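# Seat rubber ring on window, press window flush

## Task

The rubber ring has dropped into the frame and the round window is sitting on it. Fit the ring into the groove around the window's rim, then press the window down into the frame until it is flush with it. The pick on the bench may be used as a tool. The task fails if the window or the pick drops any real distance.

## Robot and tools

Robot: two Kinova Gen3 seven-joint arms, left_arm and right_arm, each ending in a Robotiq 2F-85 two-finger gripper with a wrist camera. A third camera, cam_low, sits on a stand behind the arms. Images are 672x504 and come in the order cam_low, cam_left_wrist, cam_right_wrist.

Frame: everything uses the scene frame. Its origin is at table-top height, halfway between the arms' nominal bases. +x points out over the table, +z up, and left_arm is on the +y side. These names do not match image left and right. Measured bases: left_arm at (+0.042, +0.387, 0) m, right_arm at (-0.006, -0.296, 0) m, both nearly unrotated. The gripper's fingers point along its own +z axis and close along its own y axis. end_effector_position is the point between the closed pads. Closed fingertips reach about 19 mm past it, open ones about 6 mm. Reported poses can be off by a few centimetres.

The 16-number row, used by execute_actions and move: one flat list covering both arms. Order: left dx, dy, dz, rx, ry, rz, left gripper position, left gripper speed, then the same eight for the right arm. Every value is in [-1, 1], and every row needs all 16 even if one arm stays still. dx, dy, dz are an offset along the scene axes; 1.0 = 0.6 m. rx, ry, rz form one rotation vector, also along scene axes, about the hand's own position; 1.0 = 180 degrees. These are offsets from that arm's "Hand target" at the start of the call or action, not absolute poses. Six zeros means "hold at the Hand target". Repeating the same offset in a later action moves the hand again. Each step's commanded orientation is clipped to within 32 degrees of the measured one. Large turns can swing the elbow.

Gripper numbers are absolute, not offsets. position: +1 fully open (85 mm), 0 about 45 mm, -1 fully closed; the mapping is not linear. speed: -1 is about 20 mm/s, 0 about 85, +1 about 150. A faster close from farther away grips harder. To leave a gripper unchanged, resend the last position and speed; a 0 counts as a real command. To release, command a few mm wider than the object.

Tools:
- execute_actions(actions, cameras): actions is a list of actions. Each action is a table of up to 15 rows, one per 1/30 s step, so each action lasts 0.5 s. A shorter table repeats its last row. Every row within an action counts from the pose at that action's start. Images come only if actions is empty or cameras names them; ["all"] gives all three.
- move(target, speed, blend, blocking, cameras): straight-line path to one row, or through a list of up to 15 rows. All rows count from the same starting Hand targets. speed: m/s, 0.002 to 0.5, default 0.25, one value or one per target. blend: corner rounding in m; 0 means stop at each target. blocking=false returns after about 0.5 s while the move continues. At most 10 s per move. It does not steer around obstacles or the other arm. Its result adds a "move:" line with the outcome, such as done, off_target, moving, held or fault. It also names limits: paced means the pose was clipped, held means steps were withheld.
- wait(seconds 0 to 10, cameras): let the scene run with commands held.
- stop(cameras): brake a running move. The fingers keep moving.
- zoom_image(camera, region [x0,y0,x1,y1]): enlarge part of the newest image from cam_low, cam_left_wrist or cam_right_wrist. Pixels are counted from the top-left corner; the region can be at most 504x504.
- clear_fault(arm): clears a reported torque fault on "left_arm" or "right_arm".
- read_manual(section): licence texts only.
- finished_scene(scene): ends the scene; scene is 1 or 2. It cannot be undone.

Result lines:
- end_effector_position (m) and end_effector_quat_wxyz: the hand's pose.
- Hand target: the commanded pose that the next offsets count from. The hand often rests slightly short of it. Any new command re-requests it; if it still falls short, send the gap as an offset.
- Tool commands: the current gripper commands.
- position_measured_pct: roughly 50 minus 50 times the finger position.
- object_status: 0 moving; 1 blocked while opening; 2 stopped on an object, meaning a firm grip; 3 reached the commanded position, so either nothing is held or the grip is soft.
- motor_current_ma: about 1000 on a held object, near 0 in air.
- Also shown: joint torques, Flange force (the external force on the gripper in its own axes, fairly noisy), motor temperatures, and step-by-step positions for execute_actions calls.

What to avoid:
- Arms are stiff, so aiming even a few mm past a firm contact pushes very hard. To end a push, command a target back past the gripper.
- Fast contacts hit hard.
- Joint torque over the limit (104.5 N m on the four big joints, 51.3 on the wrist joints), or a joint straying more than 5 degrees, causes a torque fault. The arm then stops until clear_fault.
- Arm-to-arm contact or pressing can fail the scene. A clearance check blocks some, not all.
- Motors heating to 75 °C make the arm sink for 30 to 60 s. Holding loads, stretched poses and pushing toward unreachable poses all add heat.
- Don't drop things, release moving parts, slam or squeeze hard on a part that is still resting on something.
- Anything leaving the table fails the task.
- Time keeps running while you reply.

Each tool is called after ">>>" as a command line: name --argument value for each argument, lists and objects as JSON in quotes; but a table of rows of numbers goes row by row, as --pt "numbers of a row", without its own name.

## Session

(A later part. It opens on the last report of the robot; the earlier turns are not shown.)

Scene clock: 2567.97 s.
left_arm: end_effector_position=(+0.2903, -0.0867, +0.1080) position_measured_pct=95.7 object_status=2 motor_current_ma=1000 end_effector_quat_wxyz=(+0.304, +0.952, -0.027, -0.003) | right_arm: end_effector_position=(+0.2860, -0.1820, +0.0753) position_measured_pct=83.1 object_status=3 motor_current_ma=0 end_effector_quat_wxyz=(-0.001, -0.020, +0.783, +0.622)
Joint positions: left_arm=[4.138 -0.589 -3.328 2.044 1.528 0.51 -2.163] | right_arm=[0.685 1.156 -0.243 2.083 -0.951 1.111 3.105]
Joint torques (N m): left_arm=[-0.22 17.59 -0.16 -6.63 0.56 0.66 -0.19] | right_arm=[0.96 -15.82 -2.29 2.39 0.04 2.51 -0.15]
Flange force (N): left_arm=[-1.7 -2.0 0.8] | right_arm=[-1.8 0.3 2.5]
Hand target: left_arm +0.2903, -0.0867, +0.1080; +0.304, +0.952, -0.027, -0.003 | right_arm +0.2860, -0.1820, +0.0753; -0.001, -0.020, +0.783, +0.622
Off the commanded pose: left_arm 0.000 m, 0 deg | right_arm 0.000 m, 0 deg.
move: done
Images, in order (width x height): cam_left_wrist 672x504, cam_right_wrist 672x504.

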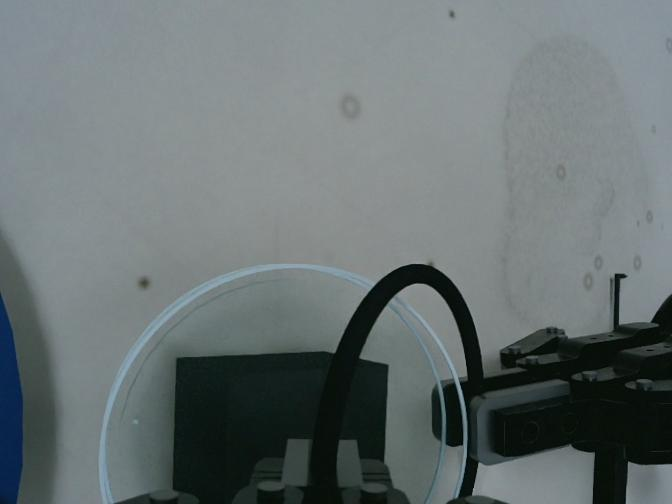

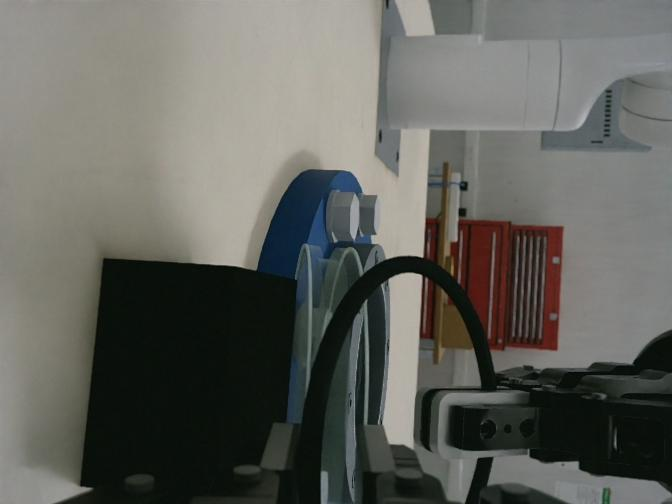

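>>> move --pt "0 0.006 0 0 0 0 -0.97 -0.3 0 0 0 0 0 0 -0.66 -1" --speed 0.02 --cameras '["cam_left_wrist","cam_right_wrist"]'

>>> zoom_image --camera "cam_right_wrist" --region '[220, 240, 500, 504]'

>>> zoom_image --camera "cam_left_wrist" --region '[300, 240, 560, 504]'

Scene clock: 2573.63 s.
left_arm: end_effector_position=(+0.2903, -0.0831, +0.1080) position_measured_pct=95.7 object_status=2 motor_current_ma=1000 end_effector_quat_wxyz=(+0.304, +0.952, -0.027, -0.003) | right_arm: end_effector_position=(+0.2860, -0.1820, +0.0753) position_measured_pct=83.1 object_status=3 motor_current_ma=0 end_effector_quat_wxyz=(-0.001, -0.020, +0.783, +0.622)
Joint positions: left_arm=[4.133 -0.585 -3.328 2.053 1.534 0.513 -2.175] | right_arm=[0.685 1.156 -0.243 2.083 -0.951 1.111 3.105]
Joint torques (N m): left_arm=[-0.04 17.64 -0.12 -6.73 0.62 0.68 -0.21] | right_arm=[1.05 -15.79 -2.21 2.37 0.05 2.53 -0.14]
Flange force (N): left_arm=[-1.4 -2.3 0.7] | right_arm=[-1.9 0.5 2.7]
Hand target: left_arm +0.2903, -0.0831, +0.1080; +0.304, +0.952, -0.027, -0.003 | right_arm +0.2860, -0.1820, +0.0753; -0.001, -0.020, +0.783, +0.622
Off the commanded pose: left_arm 0.000 m, 0 deg | right_arm 0.000 m, 0 deg.
move: done
Images, in order (width x height): cam_left_wrist 672x504, cam_right_wrist 672x504.

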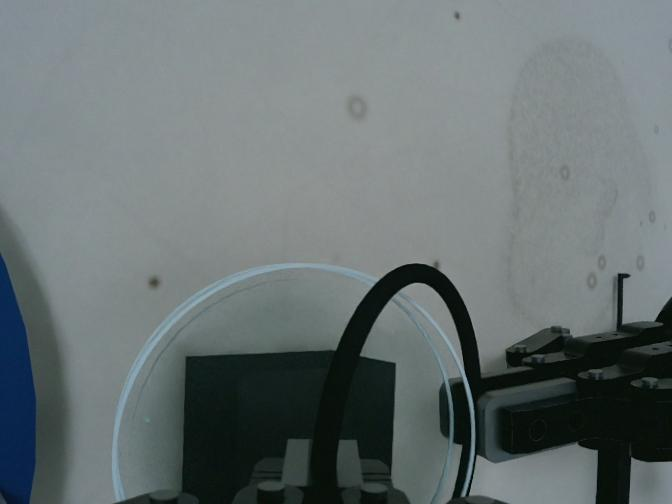

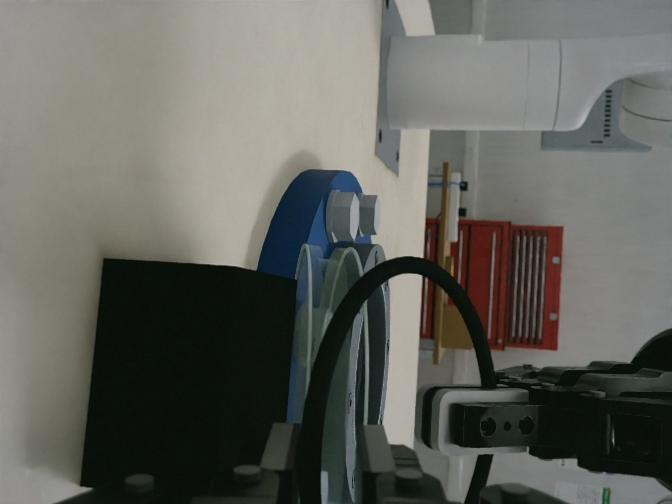

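Scaled by 1.800.

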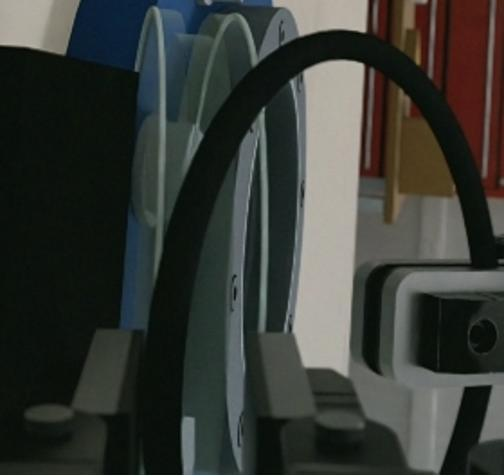

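Scaled by 1.909.

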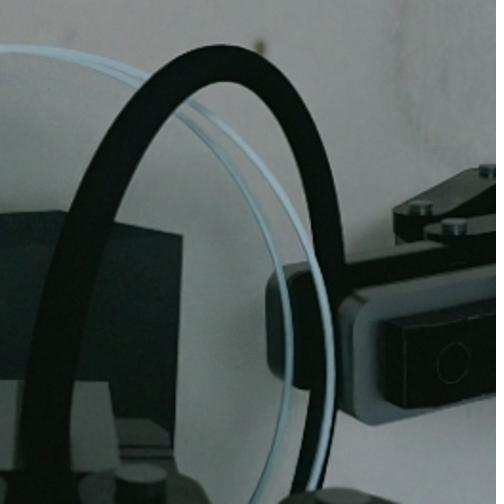

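>>> move --pt "0 0.004 0 0 0 0 -0.97 -0.3 0 0 0 0 0 0 -0.66 -1" --pt "0 0.004 0 0 0 0 -0.97 -0.3 0 0 0 0 0 0 -0.80 -1" --speed 0.02 --cameras '["cam_left_wrist","cam_right_wrist"]'

>>> zoom_image --camera "cam_right_wrist" --region '[220, 240, 500, 504]'

>>> zoom_image --camera "cam_left_wrist" --region '[300, 240, 560, 504]'

Scene clock: 2580.13 s.
left_arm: end_effector_position=(+0.2903, -0.0807, +0.1080) position_measured_pct=95.7 object_status=2 motor_current_ma=1000 end_effector_quat_wxyz=(+0.304, +0.952, -0.027, -0.003) | right_arm: end_effector_position=(+0.2860, -0.1820, +0.0753) position_measured_pct=89.6 object_status=0 motor_current_ma=0 end_effector_quat_wxyz=(-0.001, -0.020, +0.783, +0.622)
Joint positions: left_arm=[4.129 -0.583 -3.329 2.059 1.537 0.514 -2.183] | right_arm=[0.685 1.156 -0.243 2.083 -0.951 1.111 3.105]
Joint torques (N m): left_arm=[-0.04 17.52 -0.16 -6.65 0.62 0.67 -0.15] | right_arm=[1.01 -15.79 -2.09 2.39 0.08 2.42 -0.2]
Flange force (N): left_arm=[-1.4 -2.6 0.8] | right_arm=[-2.0 0.6 2.7]
Hand target: left_arm +0.2903, -0.0807, +0.1080; +0.304, +0.952, -0.027, -0.003 | right_arm +0.2860, -0.1820, +0.0753; -0.001, -0.020, +0.783, +0.622
Off the commanded pose: left_arm 0.000 m, 0 deg | right_arm 0.000 m, 0 deg.
move: done
Images, in order (width x height): cam_left_wrist 672x504, cam_right_wrist 672x504.

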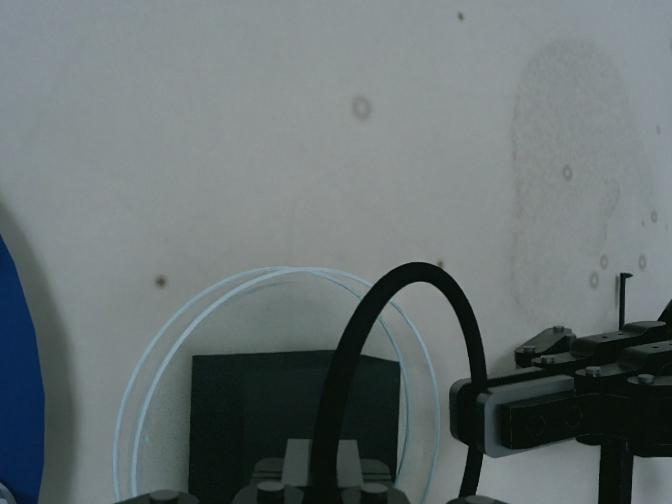

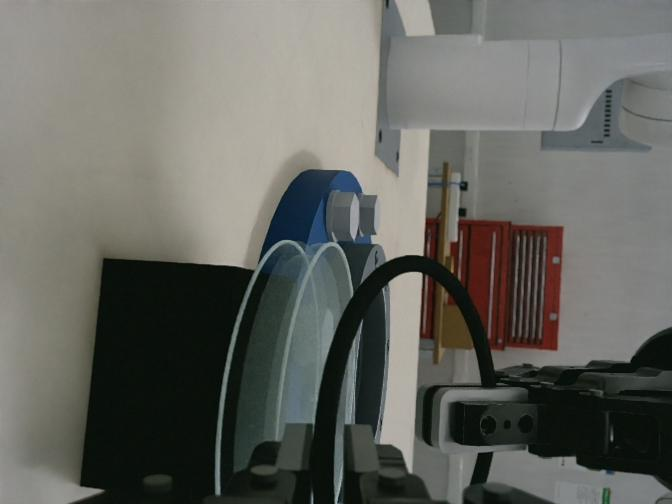

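Scaled by 1.800.

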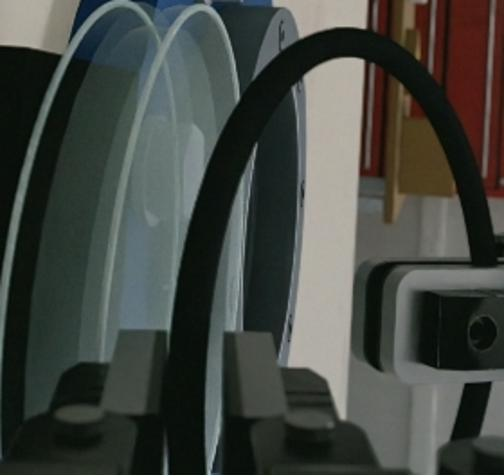

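Scaled by 1.909.

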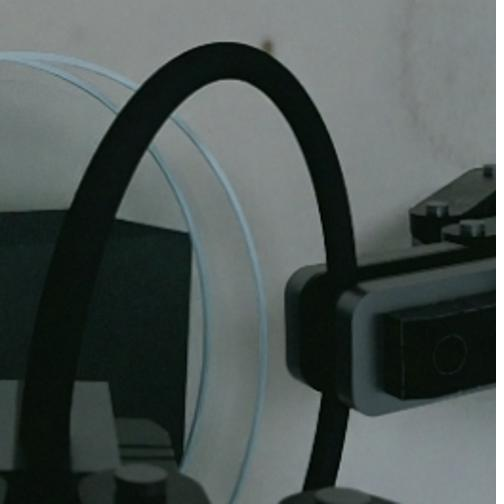

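>>> move --pt "0 -0.018 0 0 0 0 -0.97 -0.3 0 -0.015 0 0 0 0 -0.80 -1" --pt "0 -0.018 0 0 0 0 -0.97 -0.3 0 -0.015 0 0 0 0 -0.60 -1" --pt "0 -0.018 -0.031 0 0 0 -0.97 -0.3 0 -0.015 -0.031 0 0 0 -0.60 -1" --pt "0 0.003 -0.031 0 0 0 -0.97 -0.3 0 0.0067 -0.031 0 0 0 -0.60 -1" --speed 0.03 --cameras '["cam_left_wrist","cam_right_wrist"]'

>>> zoom_image --camera "cam_right_wrist" --region '[220, 240, 500, 504]'

>>> zoom_image --camera "cam_left_wrist" --region '[300, 240, 560, 504]'

Scene clock: 2610.73 s.
left_arm: end_effector_position=(+0.2903, -0.0789, +0.0894) position_measured_pct=95.7 object_status=2 motor_current_ma=1000 end_effector_quat_wxyz=(+0.304, +0.952, -0.027, -0.003) | right_arm: end_effector_position=(+0.2860, -0.1780, +0.0567) position_measured_pct=80.1 object_status=3 motor_current_ma=0 end_effector_quat_wxyz=(-0.001, -0.020, +0.783, +0.622)
Joint positions: left_arm=[4.119 -0.625 -3.32 2.074 1.642 0.516 -2.301] | right_arm=[0.679 1.208 -0.245 2.066 -0.959 1.085 3.131]
Joint torques (N m): left_arm=[-0.09 17.68 -0.11 -6.04 0.55 0.85 -0.04] | right_arm=[0.86 -15.74 -2.3 2.85 0.19 2.45 -0.15]
Flange force (N): left_arm=[-1.8 -2.9 1.1] | right_arm=[-2.3 0.7 2.2]
Hand target: left_arm +0.2903, -0.0789, +0.0894; +0.304, +0.952, -0.027, -0.003 | right_arm +0.2860, -0.1780, +0.0567; -0.001, -0.020, +0.783, +0.622
Off the commanded pose: left_arm 0.000 m, 0 deg | right_arm 0.000 m, 0 deg.
move: done
Images, in order (width x height): cam_left_wrist 672x504, cam_right_wrist 672x504.

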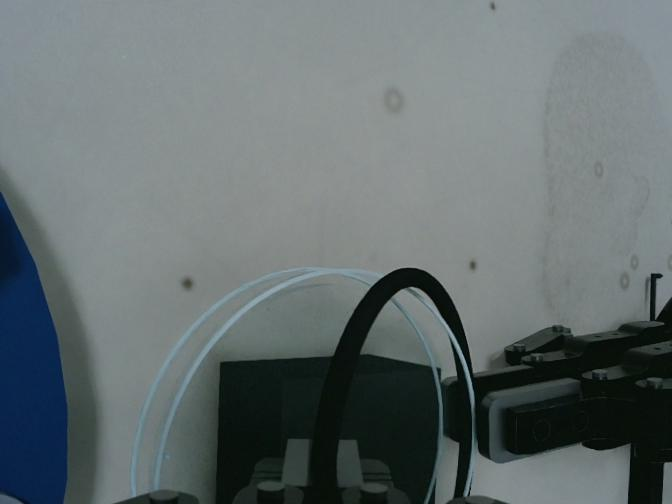

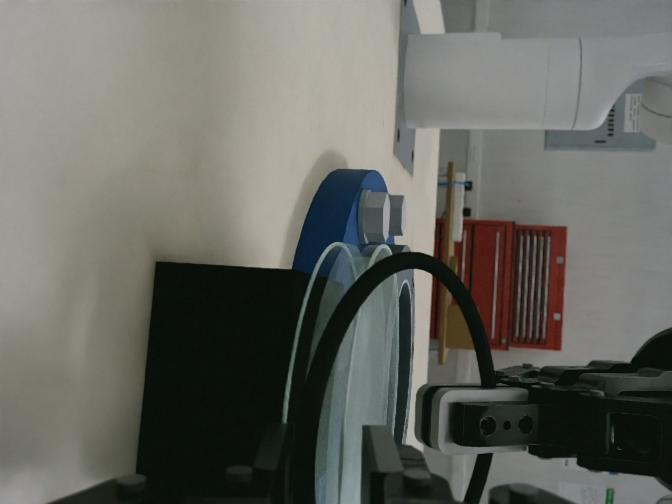

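Scaled by 1.800.

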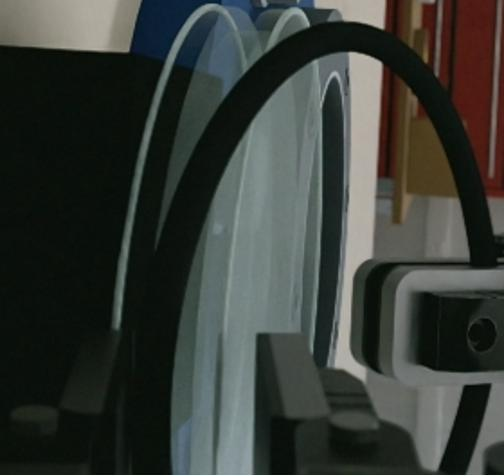

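Scaled by 1.909.

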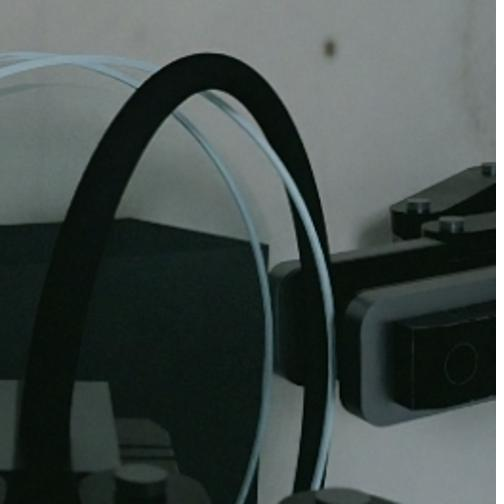

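>>> move --pt "0 0 0 0 0 0 -0.97 -0.3 0 -0.12 0 0 0 0 -0.60 -1" --pt "0 0.0 0.05 0 0 0 -0.97 -0.3 0 -0.12 0 0 0 0 -0.60 -1" --pt "0 0.1 0.05 0 0 0 -0.97 -0.3 0 -0.12 0 0 0 0 -0.60 -1" --speed 0.08 --cameras '["all"]'

Scene clock: 2628.93 s.
left_arm: end_effector_position=(+0.2903, -0.0189, +0.1194) position_measured_pct=95.7 object_status=2 motor_current_ma=1000 end_effector_quat_wxyz=(+0.304, +0.952, -0.027, -0.003) | right_arm: end_effector_position=(+0.2860, -0.2500, +0.0567) position_measured_pct=80.1 object_status=3 motor_current_ma=0 end_effector_quat_wxyz=(-0.001, -0.020, +0.783, +0.622)
Joint positions: left_arm=[4.037 -0.499 -3.36 2.192 1.528 0.573 -2.304] | right_arm=[0.763 1.192 -0.151 1.935 -0.809 1.251 3.053]
Joint torques (N m): left_arm=[-0.15 15.57 -0.12 -6.15 0.67 0.83 0.02] | right_arm=[0.92 -16.94 -1.43 1.79 -0.09 2.34 -0.16]
Flange force (N): left_arm=[-2.0 -3.3 1.7] | right_arm=[-2.4 0.3 1.5]
Hand target: left_arm +0.2903, -0.0189, +0.1194; +0.304, +0.952, -0.027, -0.003 | right_arm +0.2860, -0.2500, +0.0567; -0.001, -0.020, +0.783, +0.622
Off the commanded pose: left_arm 0.000 m, 0 deg | right_arm 0.000 m, 0 deg.
move: done

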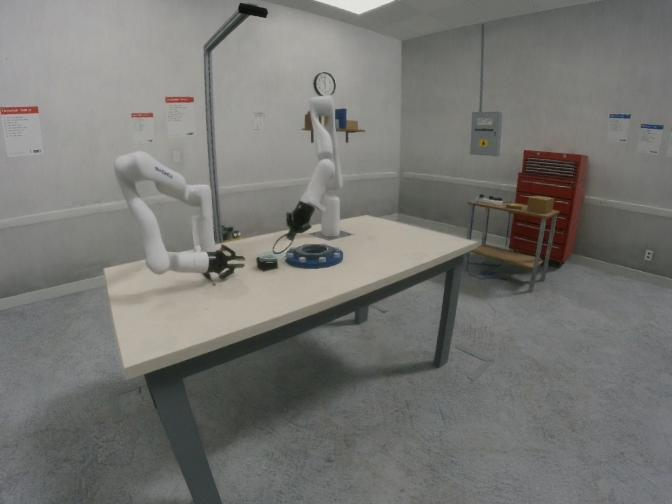

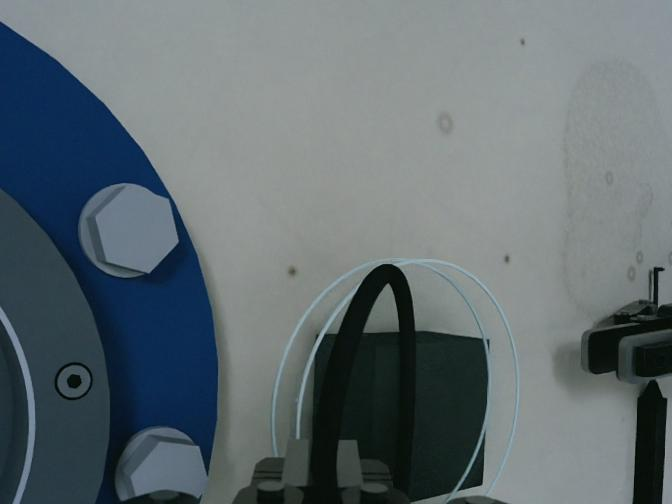

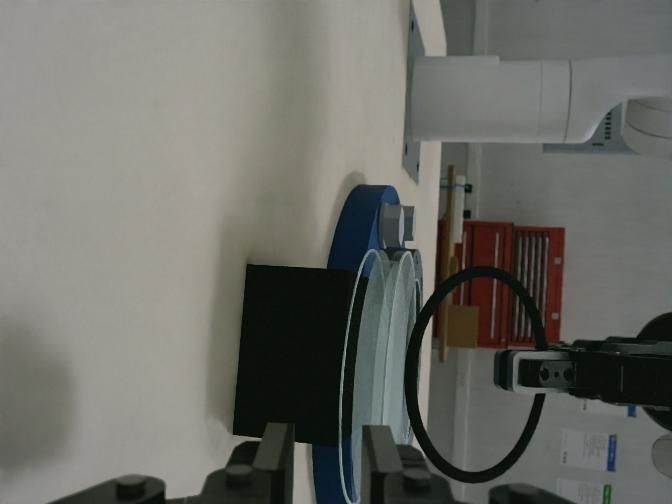

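>>> move --pt "0 -0.005 -0.086 0 0 0 -0.97 -0.3 0 0 0 0 0 0 -0.60 -1" --pt "0 -0.0325 -0.086 0 0 0 -0.97 -0.3 0 0 0 0 0 0 -0.60 -1" --speed 0.04 --cameras '["all"]'

Scene clock: 2634.90 s.
left_arm: end_effector_position=(+0.2902, -0.0384, +0.0678) position_measured_pct=95.7 object_status=2 motor_current_ma=1000 end_effector_quat_wxyz=(+0.304, +0.952, -0.027, -0.003) | right_arm: end_effector_position=(+0.2860, -0.2500, +0.0567) position_measured_pct=80.1 object_status=3 motor_current_ma=0 end_effector_quat_wxyz=(-0.001, -0.020, +0.783, +0.622)
Joint positions: left_arm=[4.059 -0.652 -3.341 2.179 1.794 0.579 -2.552] | right_arm=[0.763 1.192 -0.151 1.935 -0.809 1.251 3.053]
Joint torques (N m): left_arm=[0.03 17.05 -0.01 -5.24 0.41 1.17 -0.22] | right_arm=[0.92 -16.98 -1.41 1.78 -0.06 2.4 -0.14]
Flange force (N): left_arm=[-2.4 -3.2 0.8] | right_arm=[-2.4 0.2 1.7]
Hand target: left_arm +0.2903, -0.0384, +0.0678; +0.304, +0.952, -0.027, -0.003 | right_arm +0.2860, -0.2500, +0.0567; -0.001, -0.020, +0.783, +0.622
Off the commanded pose: left_arm 0.000 m, 0 deg | right_arm 0.000 m, 0 deg.
move: done

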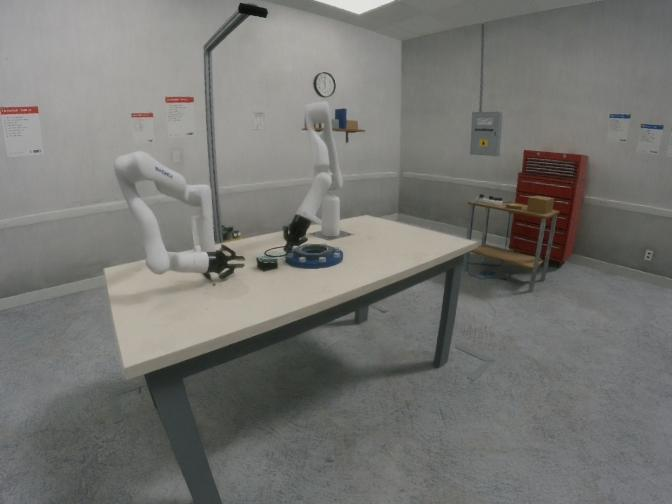

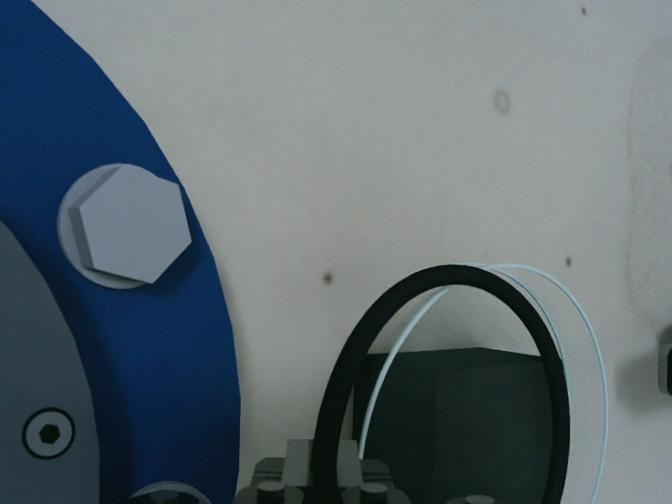

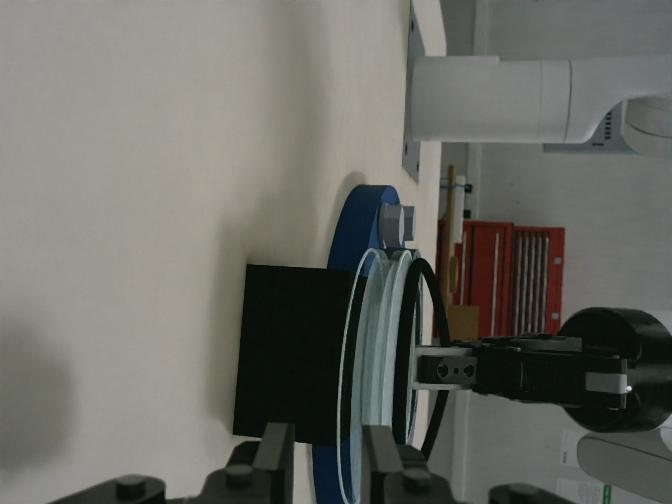

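>>> move --pt "0 -0.042 0 0 0 0 -0.97 -0.3 0 0 0 0 0 0 -0.60 -1" --speed 0.03 --cameras '["all"]'

Scene clock: 2639.43 s.
left_arm: end_effector_position=(+0.2903, -0.0636, +0.0678) position_measured_pct=95.7 object_status=2 motor_current_ma=1000 end_effector_quat_wxyz=(+0.304, +0.952, -0.027, -0.003) | right_arm: end_effector_position=(+0.2860, -0.2500, +0.0567) position_measured_pct=80.1 object_status=3 motor_current_ma=0 end_effector_quat_wxyz=(-0.001, -0.020, +0.783, +0.622)
Joint positions: left_arm=[4.092 -0.668 -3.32 2.12 1.774 0.543 -2.476] | right_arm=[0.763 1.192 -0.151 1.935 -0.809 1.251 3.053]
Joint torques (N m): left_arm=[0.07 17.64 0.15 -5.54 0.39 1.2 -0.19] | right_arm=[0.93 -16.92 -1.5 1.83 -0.05 2.35 -0.12]
Flange force (N): left_arm=[-2.3 -3.1 0.7] | right_arm=[-2.5 0.3 1.4]
Hand target: left_arm +0.2903, -0.0636, +0.0678; +0.304, +0.952, -0.027, -0.003 | right_arm +0.2860, -0.2500, +0.0567; -0.001, -0.020, +0.783, +0.622
Off the commanded pose: left_arm 0.000 m, 0 deg | right_arm 0.000 m, 0 deg.
move: done

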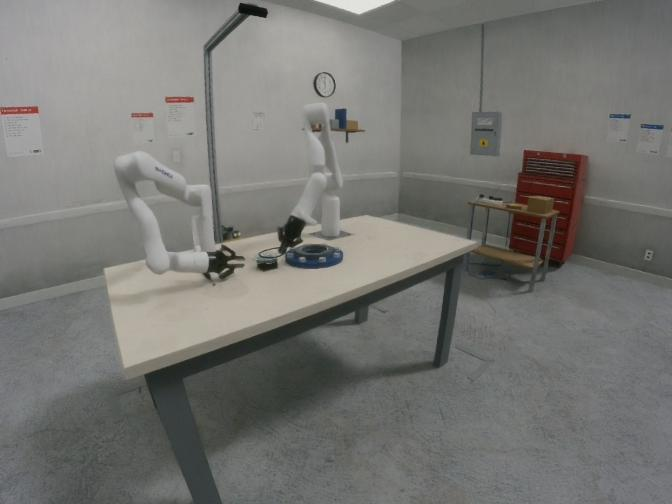

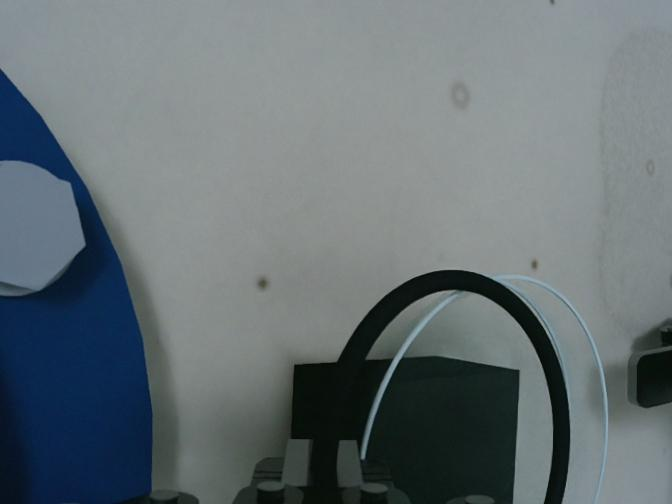

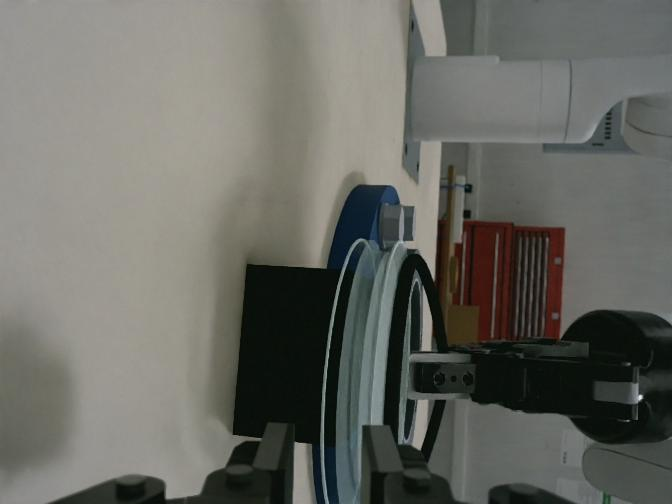

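>>> move --pt "0 0.01 0.086 0 0 0 -0.97 -0.3 0 0.0 0 0 0 0 -0.60 -1" --pt "0 -0.082 0.086 0 0 0 -0.97 -0.3 0 0.0 0 0 0 0 -0.60 -1" --pt "0 -0.082 0.035 0 0 0 -0.97 -0.3 0 0 0 0 0 0 -0.60 -1" --speed 0.08 --cameras '["all"]'

>>> zoom_image --camera "cam_right_wrist" --region '[220, 220, 500, 504]'

Scene clock: 2654.23 s.
left_arm: end_effector_position=(+0.2903, -0.1128, +0.0889) position_measured_pct=95.7 object_status=2 motor_current_ma=1000 end_effector_quat_wxyz=(+0.304, +0.952, -0.027, -0.003) | right_arm: end_effector_position=(+0.2860, -0.2500, +0.0567) position_measured_pct=80.1 object_status=3 motor_current_ma=0 end_effector_quat_wxyz=(-0.001, -0.020, +0.783, +0.622)
Joint positions: left_arm=[4.149 -0.657 -3.287 1.987 1.582 0.473 -2.181] | right_arm=[0.763 1.192 -0.151 1.935 -0.809 1.251 3.053]
Joint torques (N m): left_arm=[-0.09 18.76 -0.02 -6.71 0.65 0.65 0.05] | right_arm=[0.96 -16.96 -1.44 1.66 -0.04 2.32 -0.22]
Flange force (N): left_arm=[-1.8 -3.4 0.8] | right_arm=[-2.0 0.4 1.9]
Hand target: left_arm +0.2903, -0.1128, +0.0888; +0.304, +0.952, -0.027, -0.003 | right_arm +0.2860, -0.2500, +0.0567; -0.001, -0.020, +0.783, +0.622
Off the commanded pose: left_arm 0.000 m, 0 deg | right_arm 0.000 m, 0 deg.
move: done

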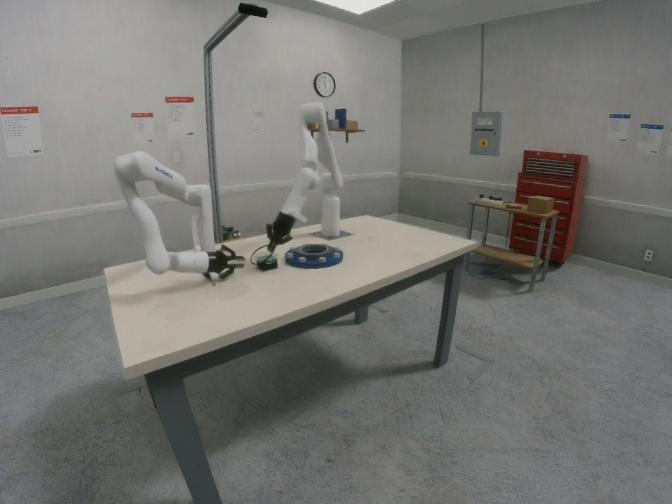

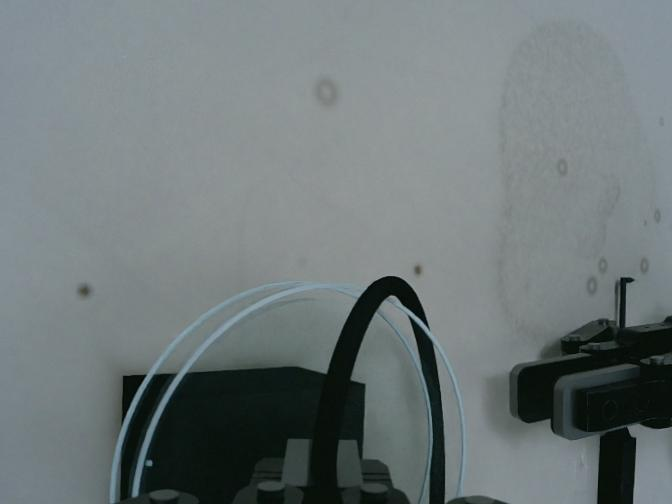

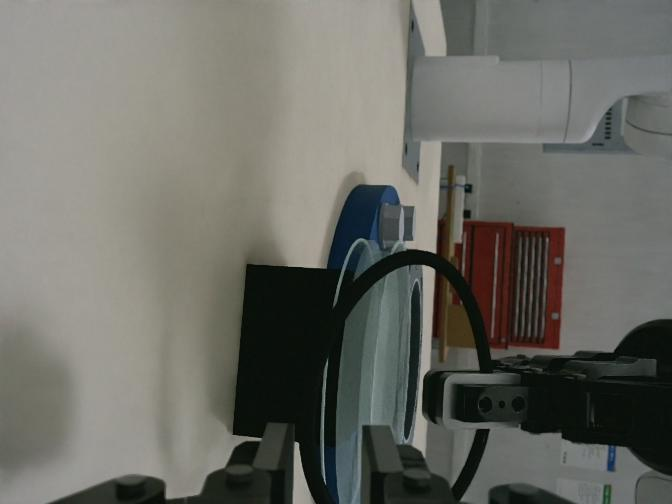

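Scaled by 1.775.

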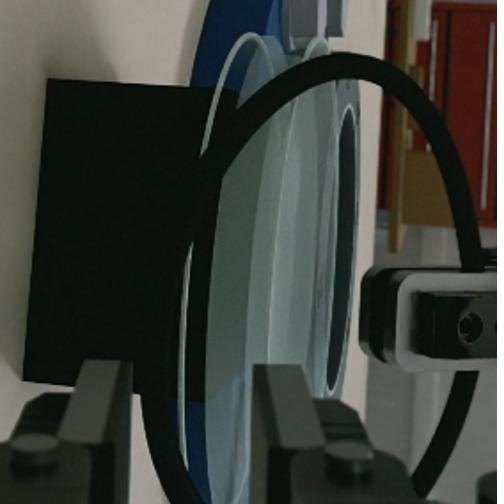

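>>> move --pt "0 0 0 0 0 0 -0.97 -0.3 0 0.06 0 0 0 0 -0.60 -1" --pt "0 0.012 0 0 0 0 -0.97 -0.3 0 0.1 0 0 0 0 -0.60 -1" --speed 0.04 --cameras '["all"]'

>>> zoom_image --camera "cam_right_wrist" --region '[220, 220, 500, 504]'

>>> zoom_image --camera "cam_left_wrist" --region '[300, 240, 560, 504]'

Scene clock: 2663.97 s.
left_arm: end_effector_position=(+0.2903, -0.1056, +0.0888) position_measured_pct=95.7 object_status=2 motor_current_ma=1000 end_effector_quat_wxyz=(+0.304, +0.952, -0.027, -0.003) | right_arm: end_effector_position=(+0.2860, -0.1900, +0.0567) position_measured_pct=80.1 object_status=3 motor_current_ma=0 end_effector_quat_wxyz=(-0.001, -0.020, +0.783, +0.622)
Joint positions: left_arm=[4.139 -0.65 -3.288 2.006 1.597 0.479 -2.21] | right_arm=[0.695 1.204 -0.228 2.047 -0.93 1.112 3.116]
Joint torques (N m): left_arm=[-0.05 18.51 -0.02 -6.56 0.62 0.71 -0.34] | right_arm=[0.84 -15.94 -2.12 2.83 0.23 2.28 -0.15]
Flange force (N): left_arm=[-0.7 -1.0 -0.2] | right_arm=[-2.8 0.4 1.7]
Hand target: left_arm +0.2903, -0.1056, +0.0888; +0.304, +0.952, -0.027, -0.003 | right_arm +0.2860, -0.1900, +0.0567; -0.001, -0.020, +0.783, +0.622
Off the commanded pose: left_arm 0.000 m, 0 deg | right_arm 0.000 m, 0 deg.
move: done

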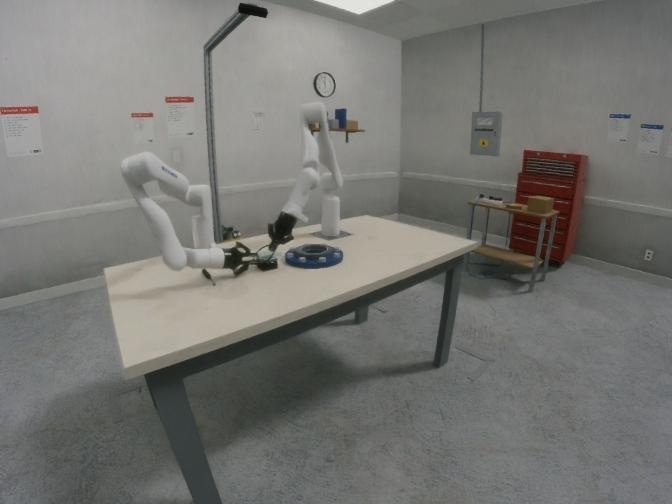

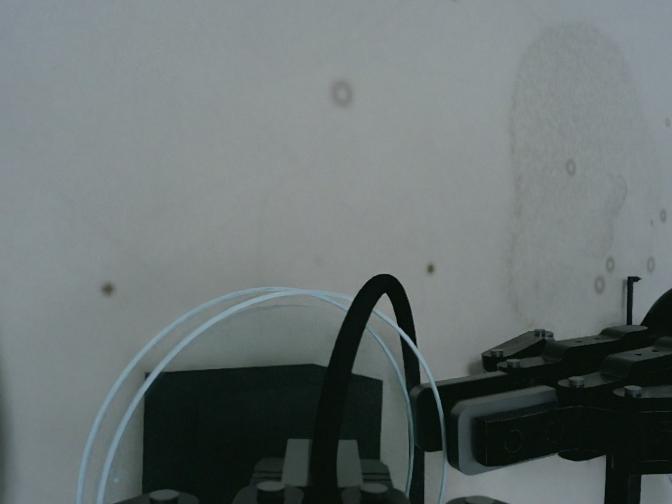

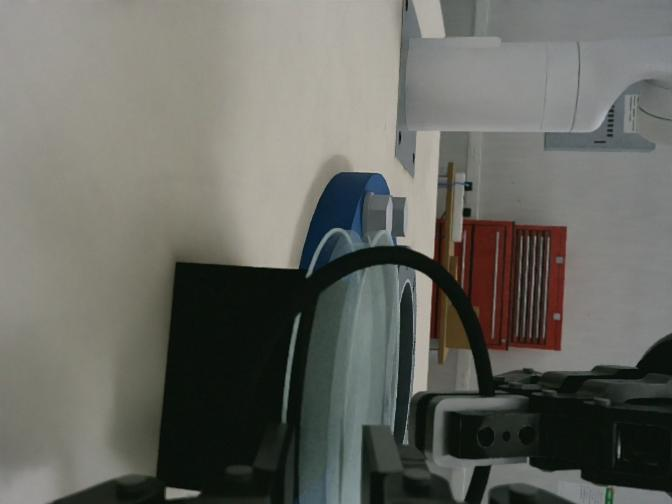

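Scaled by 1.775.

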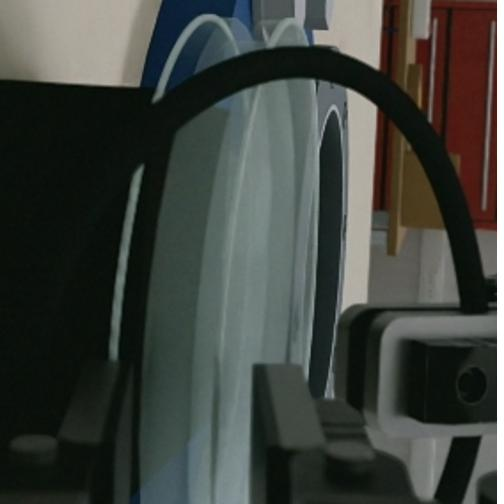

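Scaled by 1.909.

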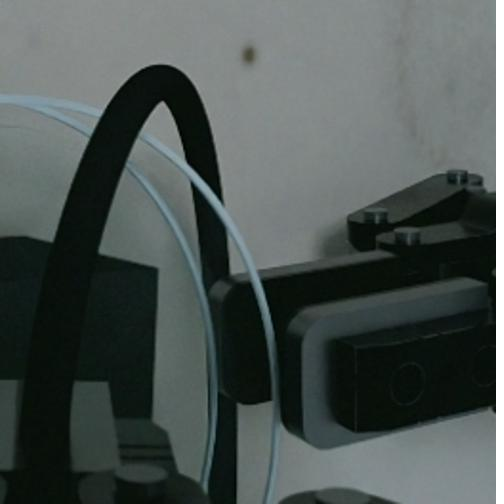

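>>> move --pt "0 -0.012 0.01 0 0 0 -0.97 -0.3 0 -0.1 0 0 0 0 -0.60 -1" --speed 0.04 --cameras '["cam_left_wrist","cam_right_wrist"]'

>>> zoom_image --camera "cam_right_wrist" --region '[220, 220, 500, 504]'

Scene clock: 2670.73 s.
left_arm: end_effector_position=(+0.2903, -0.1128, +0.0948) position_measured_pct=95.7 object_status=2 motor_current_ma=1000 end_effector_quat_wxyz=(+0.304, +0.952, -0.027, -0.003) | right_arm: end_effector_position=(+0.2860, -0.2500, +0.0567) position_measured_pct=80.1 object_status=3 motor_current_ma=0 end_effector_quat_wxyz=(-0.001, -0.020, +0.783, +0.622)
Joint positions: left_arm=[4.152 -0.644 -3.292 1.985 1.549 0.475 -2.146] | right_arm=[0.763 1.192 -0.151 1.936 -0.809 1.251 3.053]
Joint torques (N m): left_arm=[-0.06 18.67 -0.01 -6.93 0.33 0.65 -0.07] | right_arm=[1.16 -17.01 -1.29 1.87 -0.24 2.16 -0.17]
Flange force (N): left_arm=[-2.9 -4.5 1.5] | right_arm=[-3.0 0.0 1.1]
Hand target: left_arm +0.2903, -0.1128, +0.0948; +0.304, +0.952, -0.027, -0.003 | right_arm +0.2860, -0.2500, +0.0567; -0.001, -0.020, +0.783, +0.622
Off the commanded pose: left_arm 0.000 m, 0 deg | right_arm 0.000 m, 0 deg.
move: done
Images, in order (width x height): cam_left_wrist 672x504, cam_right_wrist 672x504.

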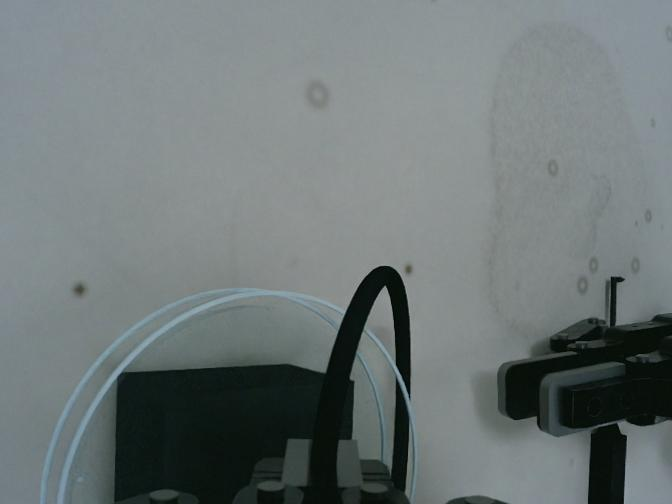

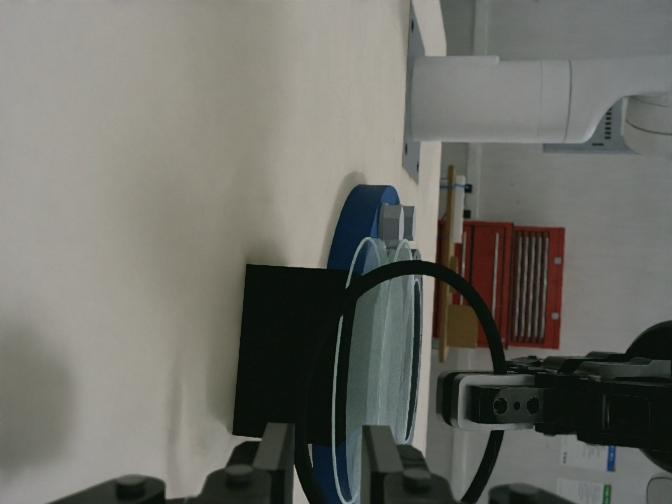

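Scaled by 1.775.

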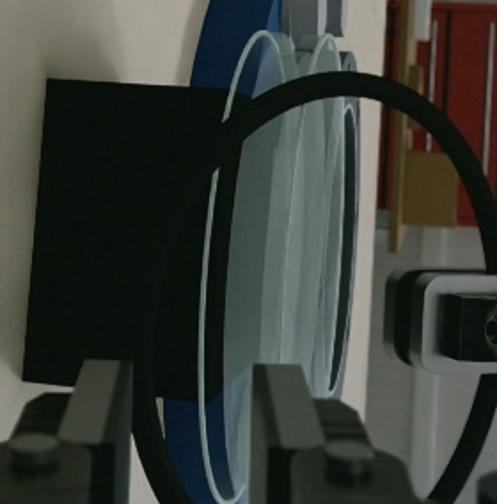

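>>> move --pt "0 0 0.02 0 0 0 -0.97 -0.3 0 0.02 0 0 0 0 -0.60 -1" --speed 0.04 --cameras '["cam_left_wrist","cam_right_wrist"]'

>>> zoom_image --camera "cam_right_wrist" --region '[220, 220, 500, 504]'

Scene clock: 2676.53 s.
left_arm: end_effector_position=(+0.2903, -0.1128, +0.1068) position_measured_pct=95.7 object_status=2 motor_current_ma=1000 end_effector_quat_wxyz=(+0.304, +0.952, -0.027, -0.003) | right_arm: end_effector_position=(+0.2860, -0.2380, +0.0567) position_measured_pct=80.1 object_status=3 motor_current_ma=0 end_effector_quat_wxyz=(-0.001, -0.020, +0.783, +0.622)
Joint positions: left_arm=[4.16 -0.617 -3.303 1.978 1.484 0.482 -2.074] | right_arm=[0.75 1.193 -0.165 1.96 -0.831 1.223 3.064]
Joint torques (N m): left_arm=[-0.08 18.48 -0.16 -7.11 0.49 0.53 -0.26] | right_arm=[1.01 -16.81 -1.59 1.89 -0.02 2.32 -0.16]
Flange force (N): left_arm=[-1.8 -2.4 0.7] | right_arm=[-2.3 0.3 1.8]
Hand target: left_arm +0.2903, -0.1128, +0.1068; +0.304, +0.952, -0.027, -0.003 | right_arm +0.2860, -0.2380, +0.0567; -0.001, -0.020, +0.783, +0.622
Off the commanded pose: left_arm 0.000 m, 0 deg | right_arm 0.000 m, 0 deg.
move: done
Images, in order (width x height): cam_left_wrist 672x504, cam_right_wrist 672x504.

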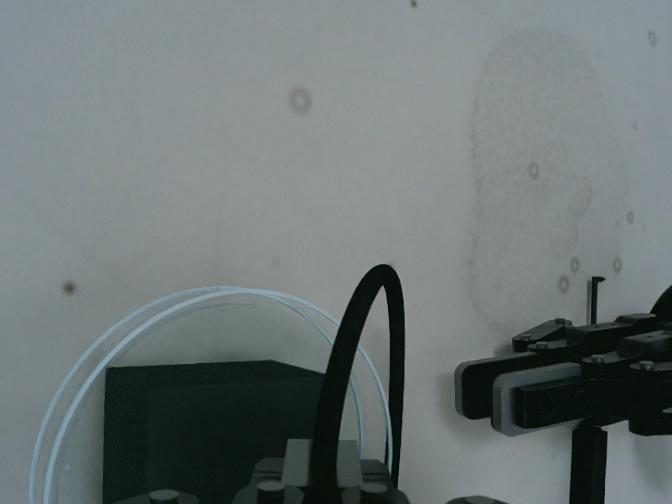

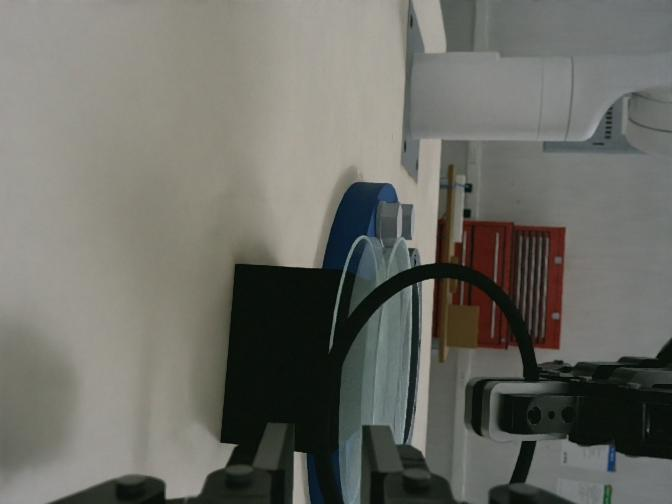

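Scaled by 1.775.

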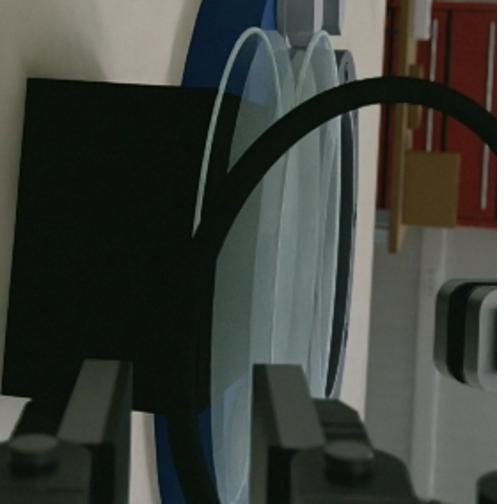

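>>> move --pt "0 0 0 0 0 0 -0.97 -0.3 0 0.065 0 0 0 0 -0.60 -1" --speed 0.04 --cameras '["cam_left_wrist","cam_right_wrist"]'

>>> zoom_image --camera "cam_right_wrist" --region '[220, 220, 500, 504]'

>>> zoom_image --camera "cam_left_wrist" --region '[300, 240, 560, 504]'

Scene clock: 2687.80 s.
left_arm: end_effector_position=(+0.2903, -0.1128, +0.1068) position_measured_pct=95.7 object_status=2 motor_current_ma=1000 end_effector_quat_wxyz=(+0.304, +0.952, -0.027, -0.003) | right_arm: end_effector_position=(+0.2860, -0.1991, +0.0567) position_measured_pct=80.1 object_status=3 motor_current_ma=0 end_effector_quat_wxyz=(-0.001, -0.020, +0.783, +0.622)
Joint positions: left_arm=[4.16 -0.617 -3.303 1.978 1.484 0.482 -2.074] | right_arm=[0.706 1.201 -0.215 2.031 -0.91 1.133 3.105]
Joint torques (N m): left_arm=[-0.09 18.52 -0.07 -7.1 0.63 0.52 -0.16] | right_arm=[0.94 -16.17 -2.06 2.56 0.13 2.34 -0.14]
Flange force (N): left_arm=[-1.4 -2.3 0.5] | right_arm=[-2.5 0.3 1.9]
Hand target: left_arm +0.2903, -0.1128, +0.1068; +0.304, +0.952, -0.027, -0.003 | right_arm +0.2860, -0.1990, +0.0567; -0.001, -0.020, +0.783, +0.622
Off the commanded pose: left_arm 0.000 m, 0 deg | right_arm 0.000 m, 0 deg.
move: done
Images, in order (width x height): cam_left_wrist 672x504, cam_right_wrist 672x504.

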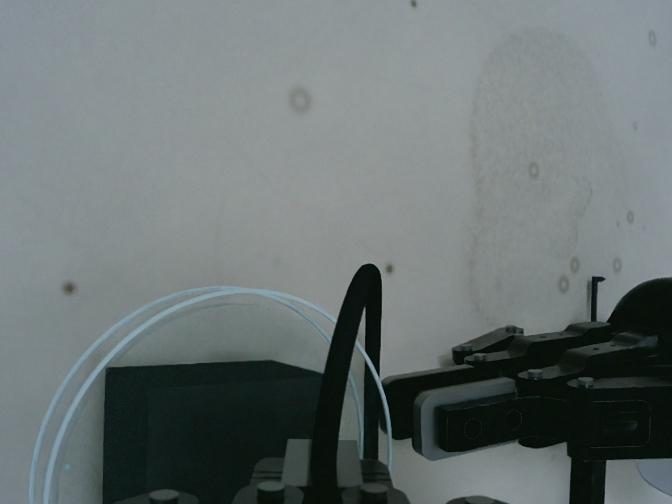

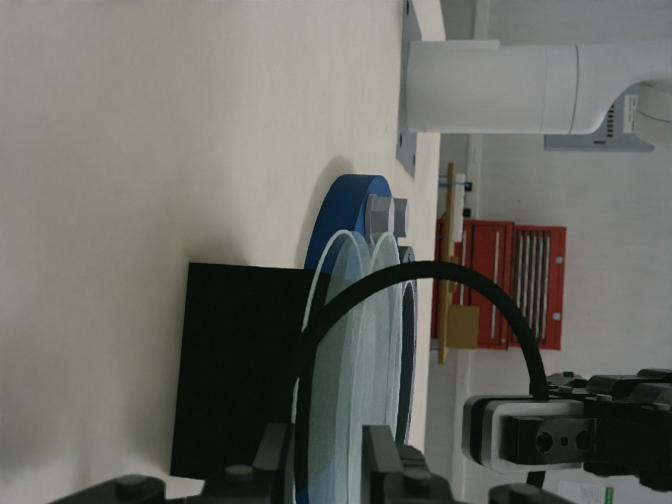

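Scaled by 1.775.

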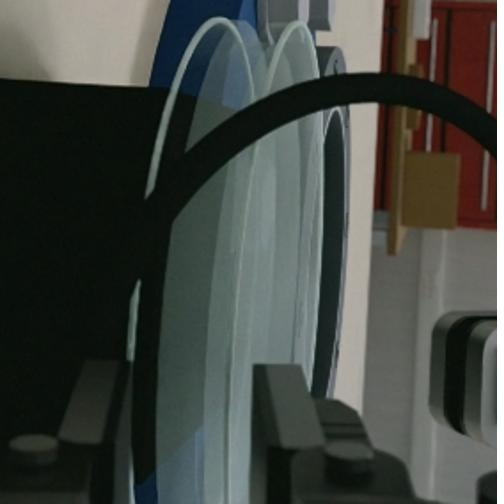

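Scaled by 1.909.

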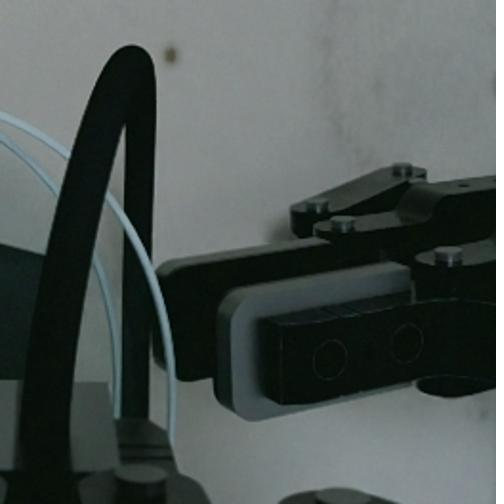

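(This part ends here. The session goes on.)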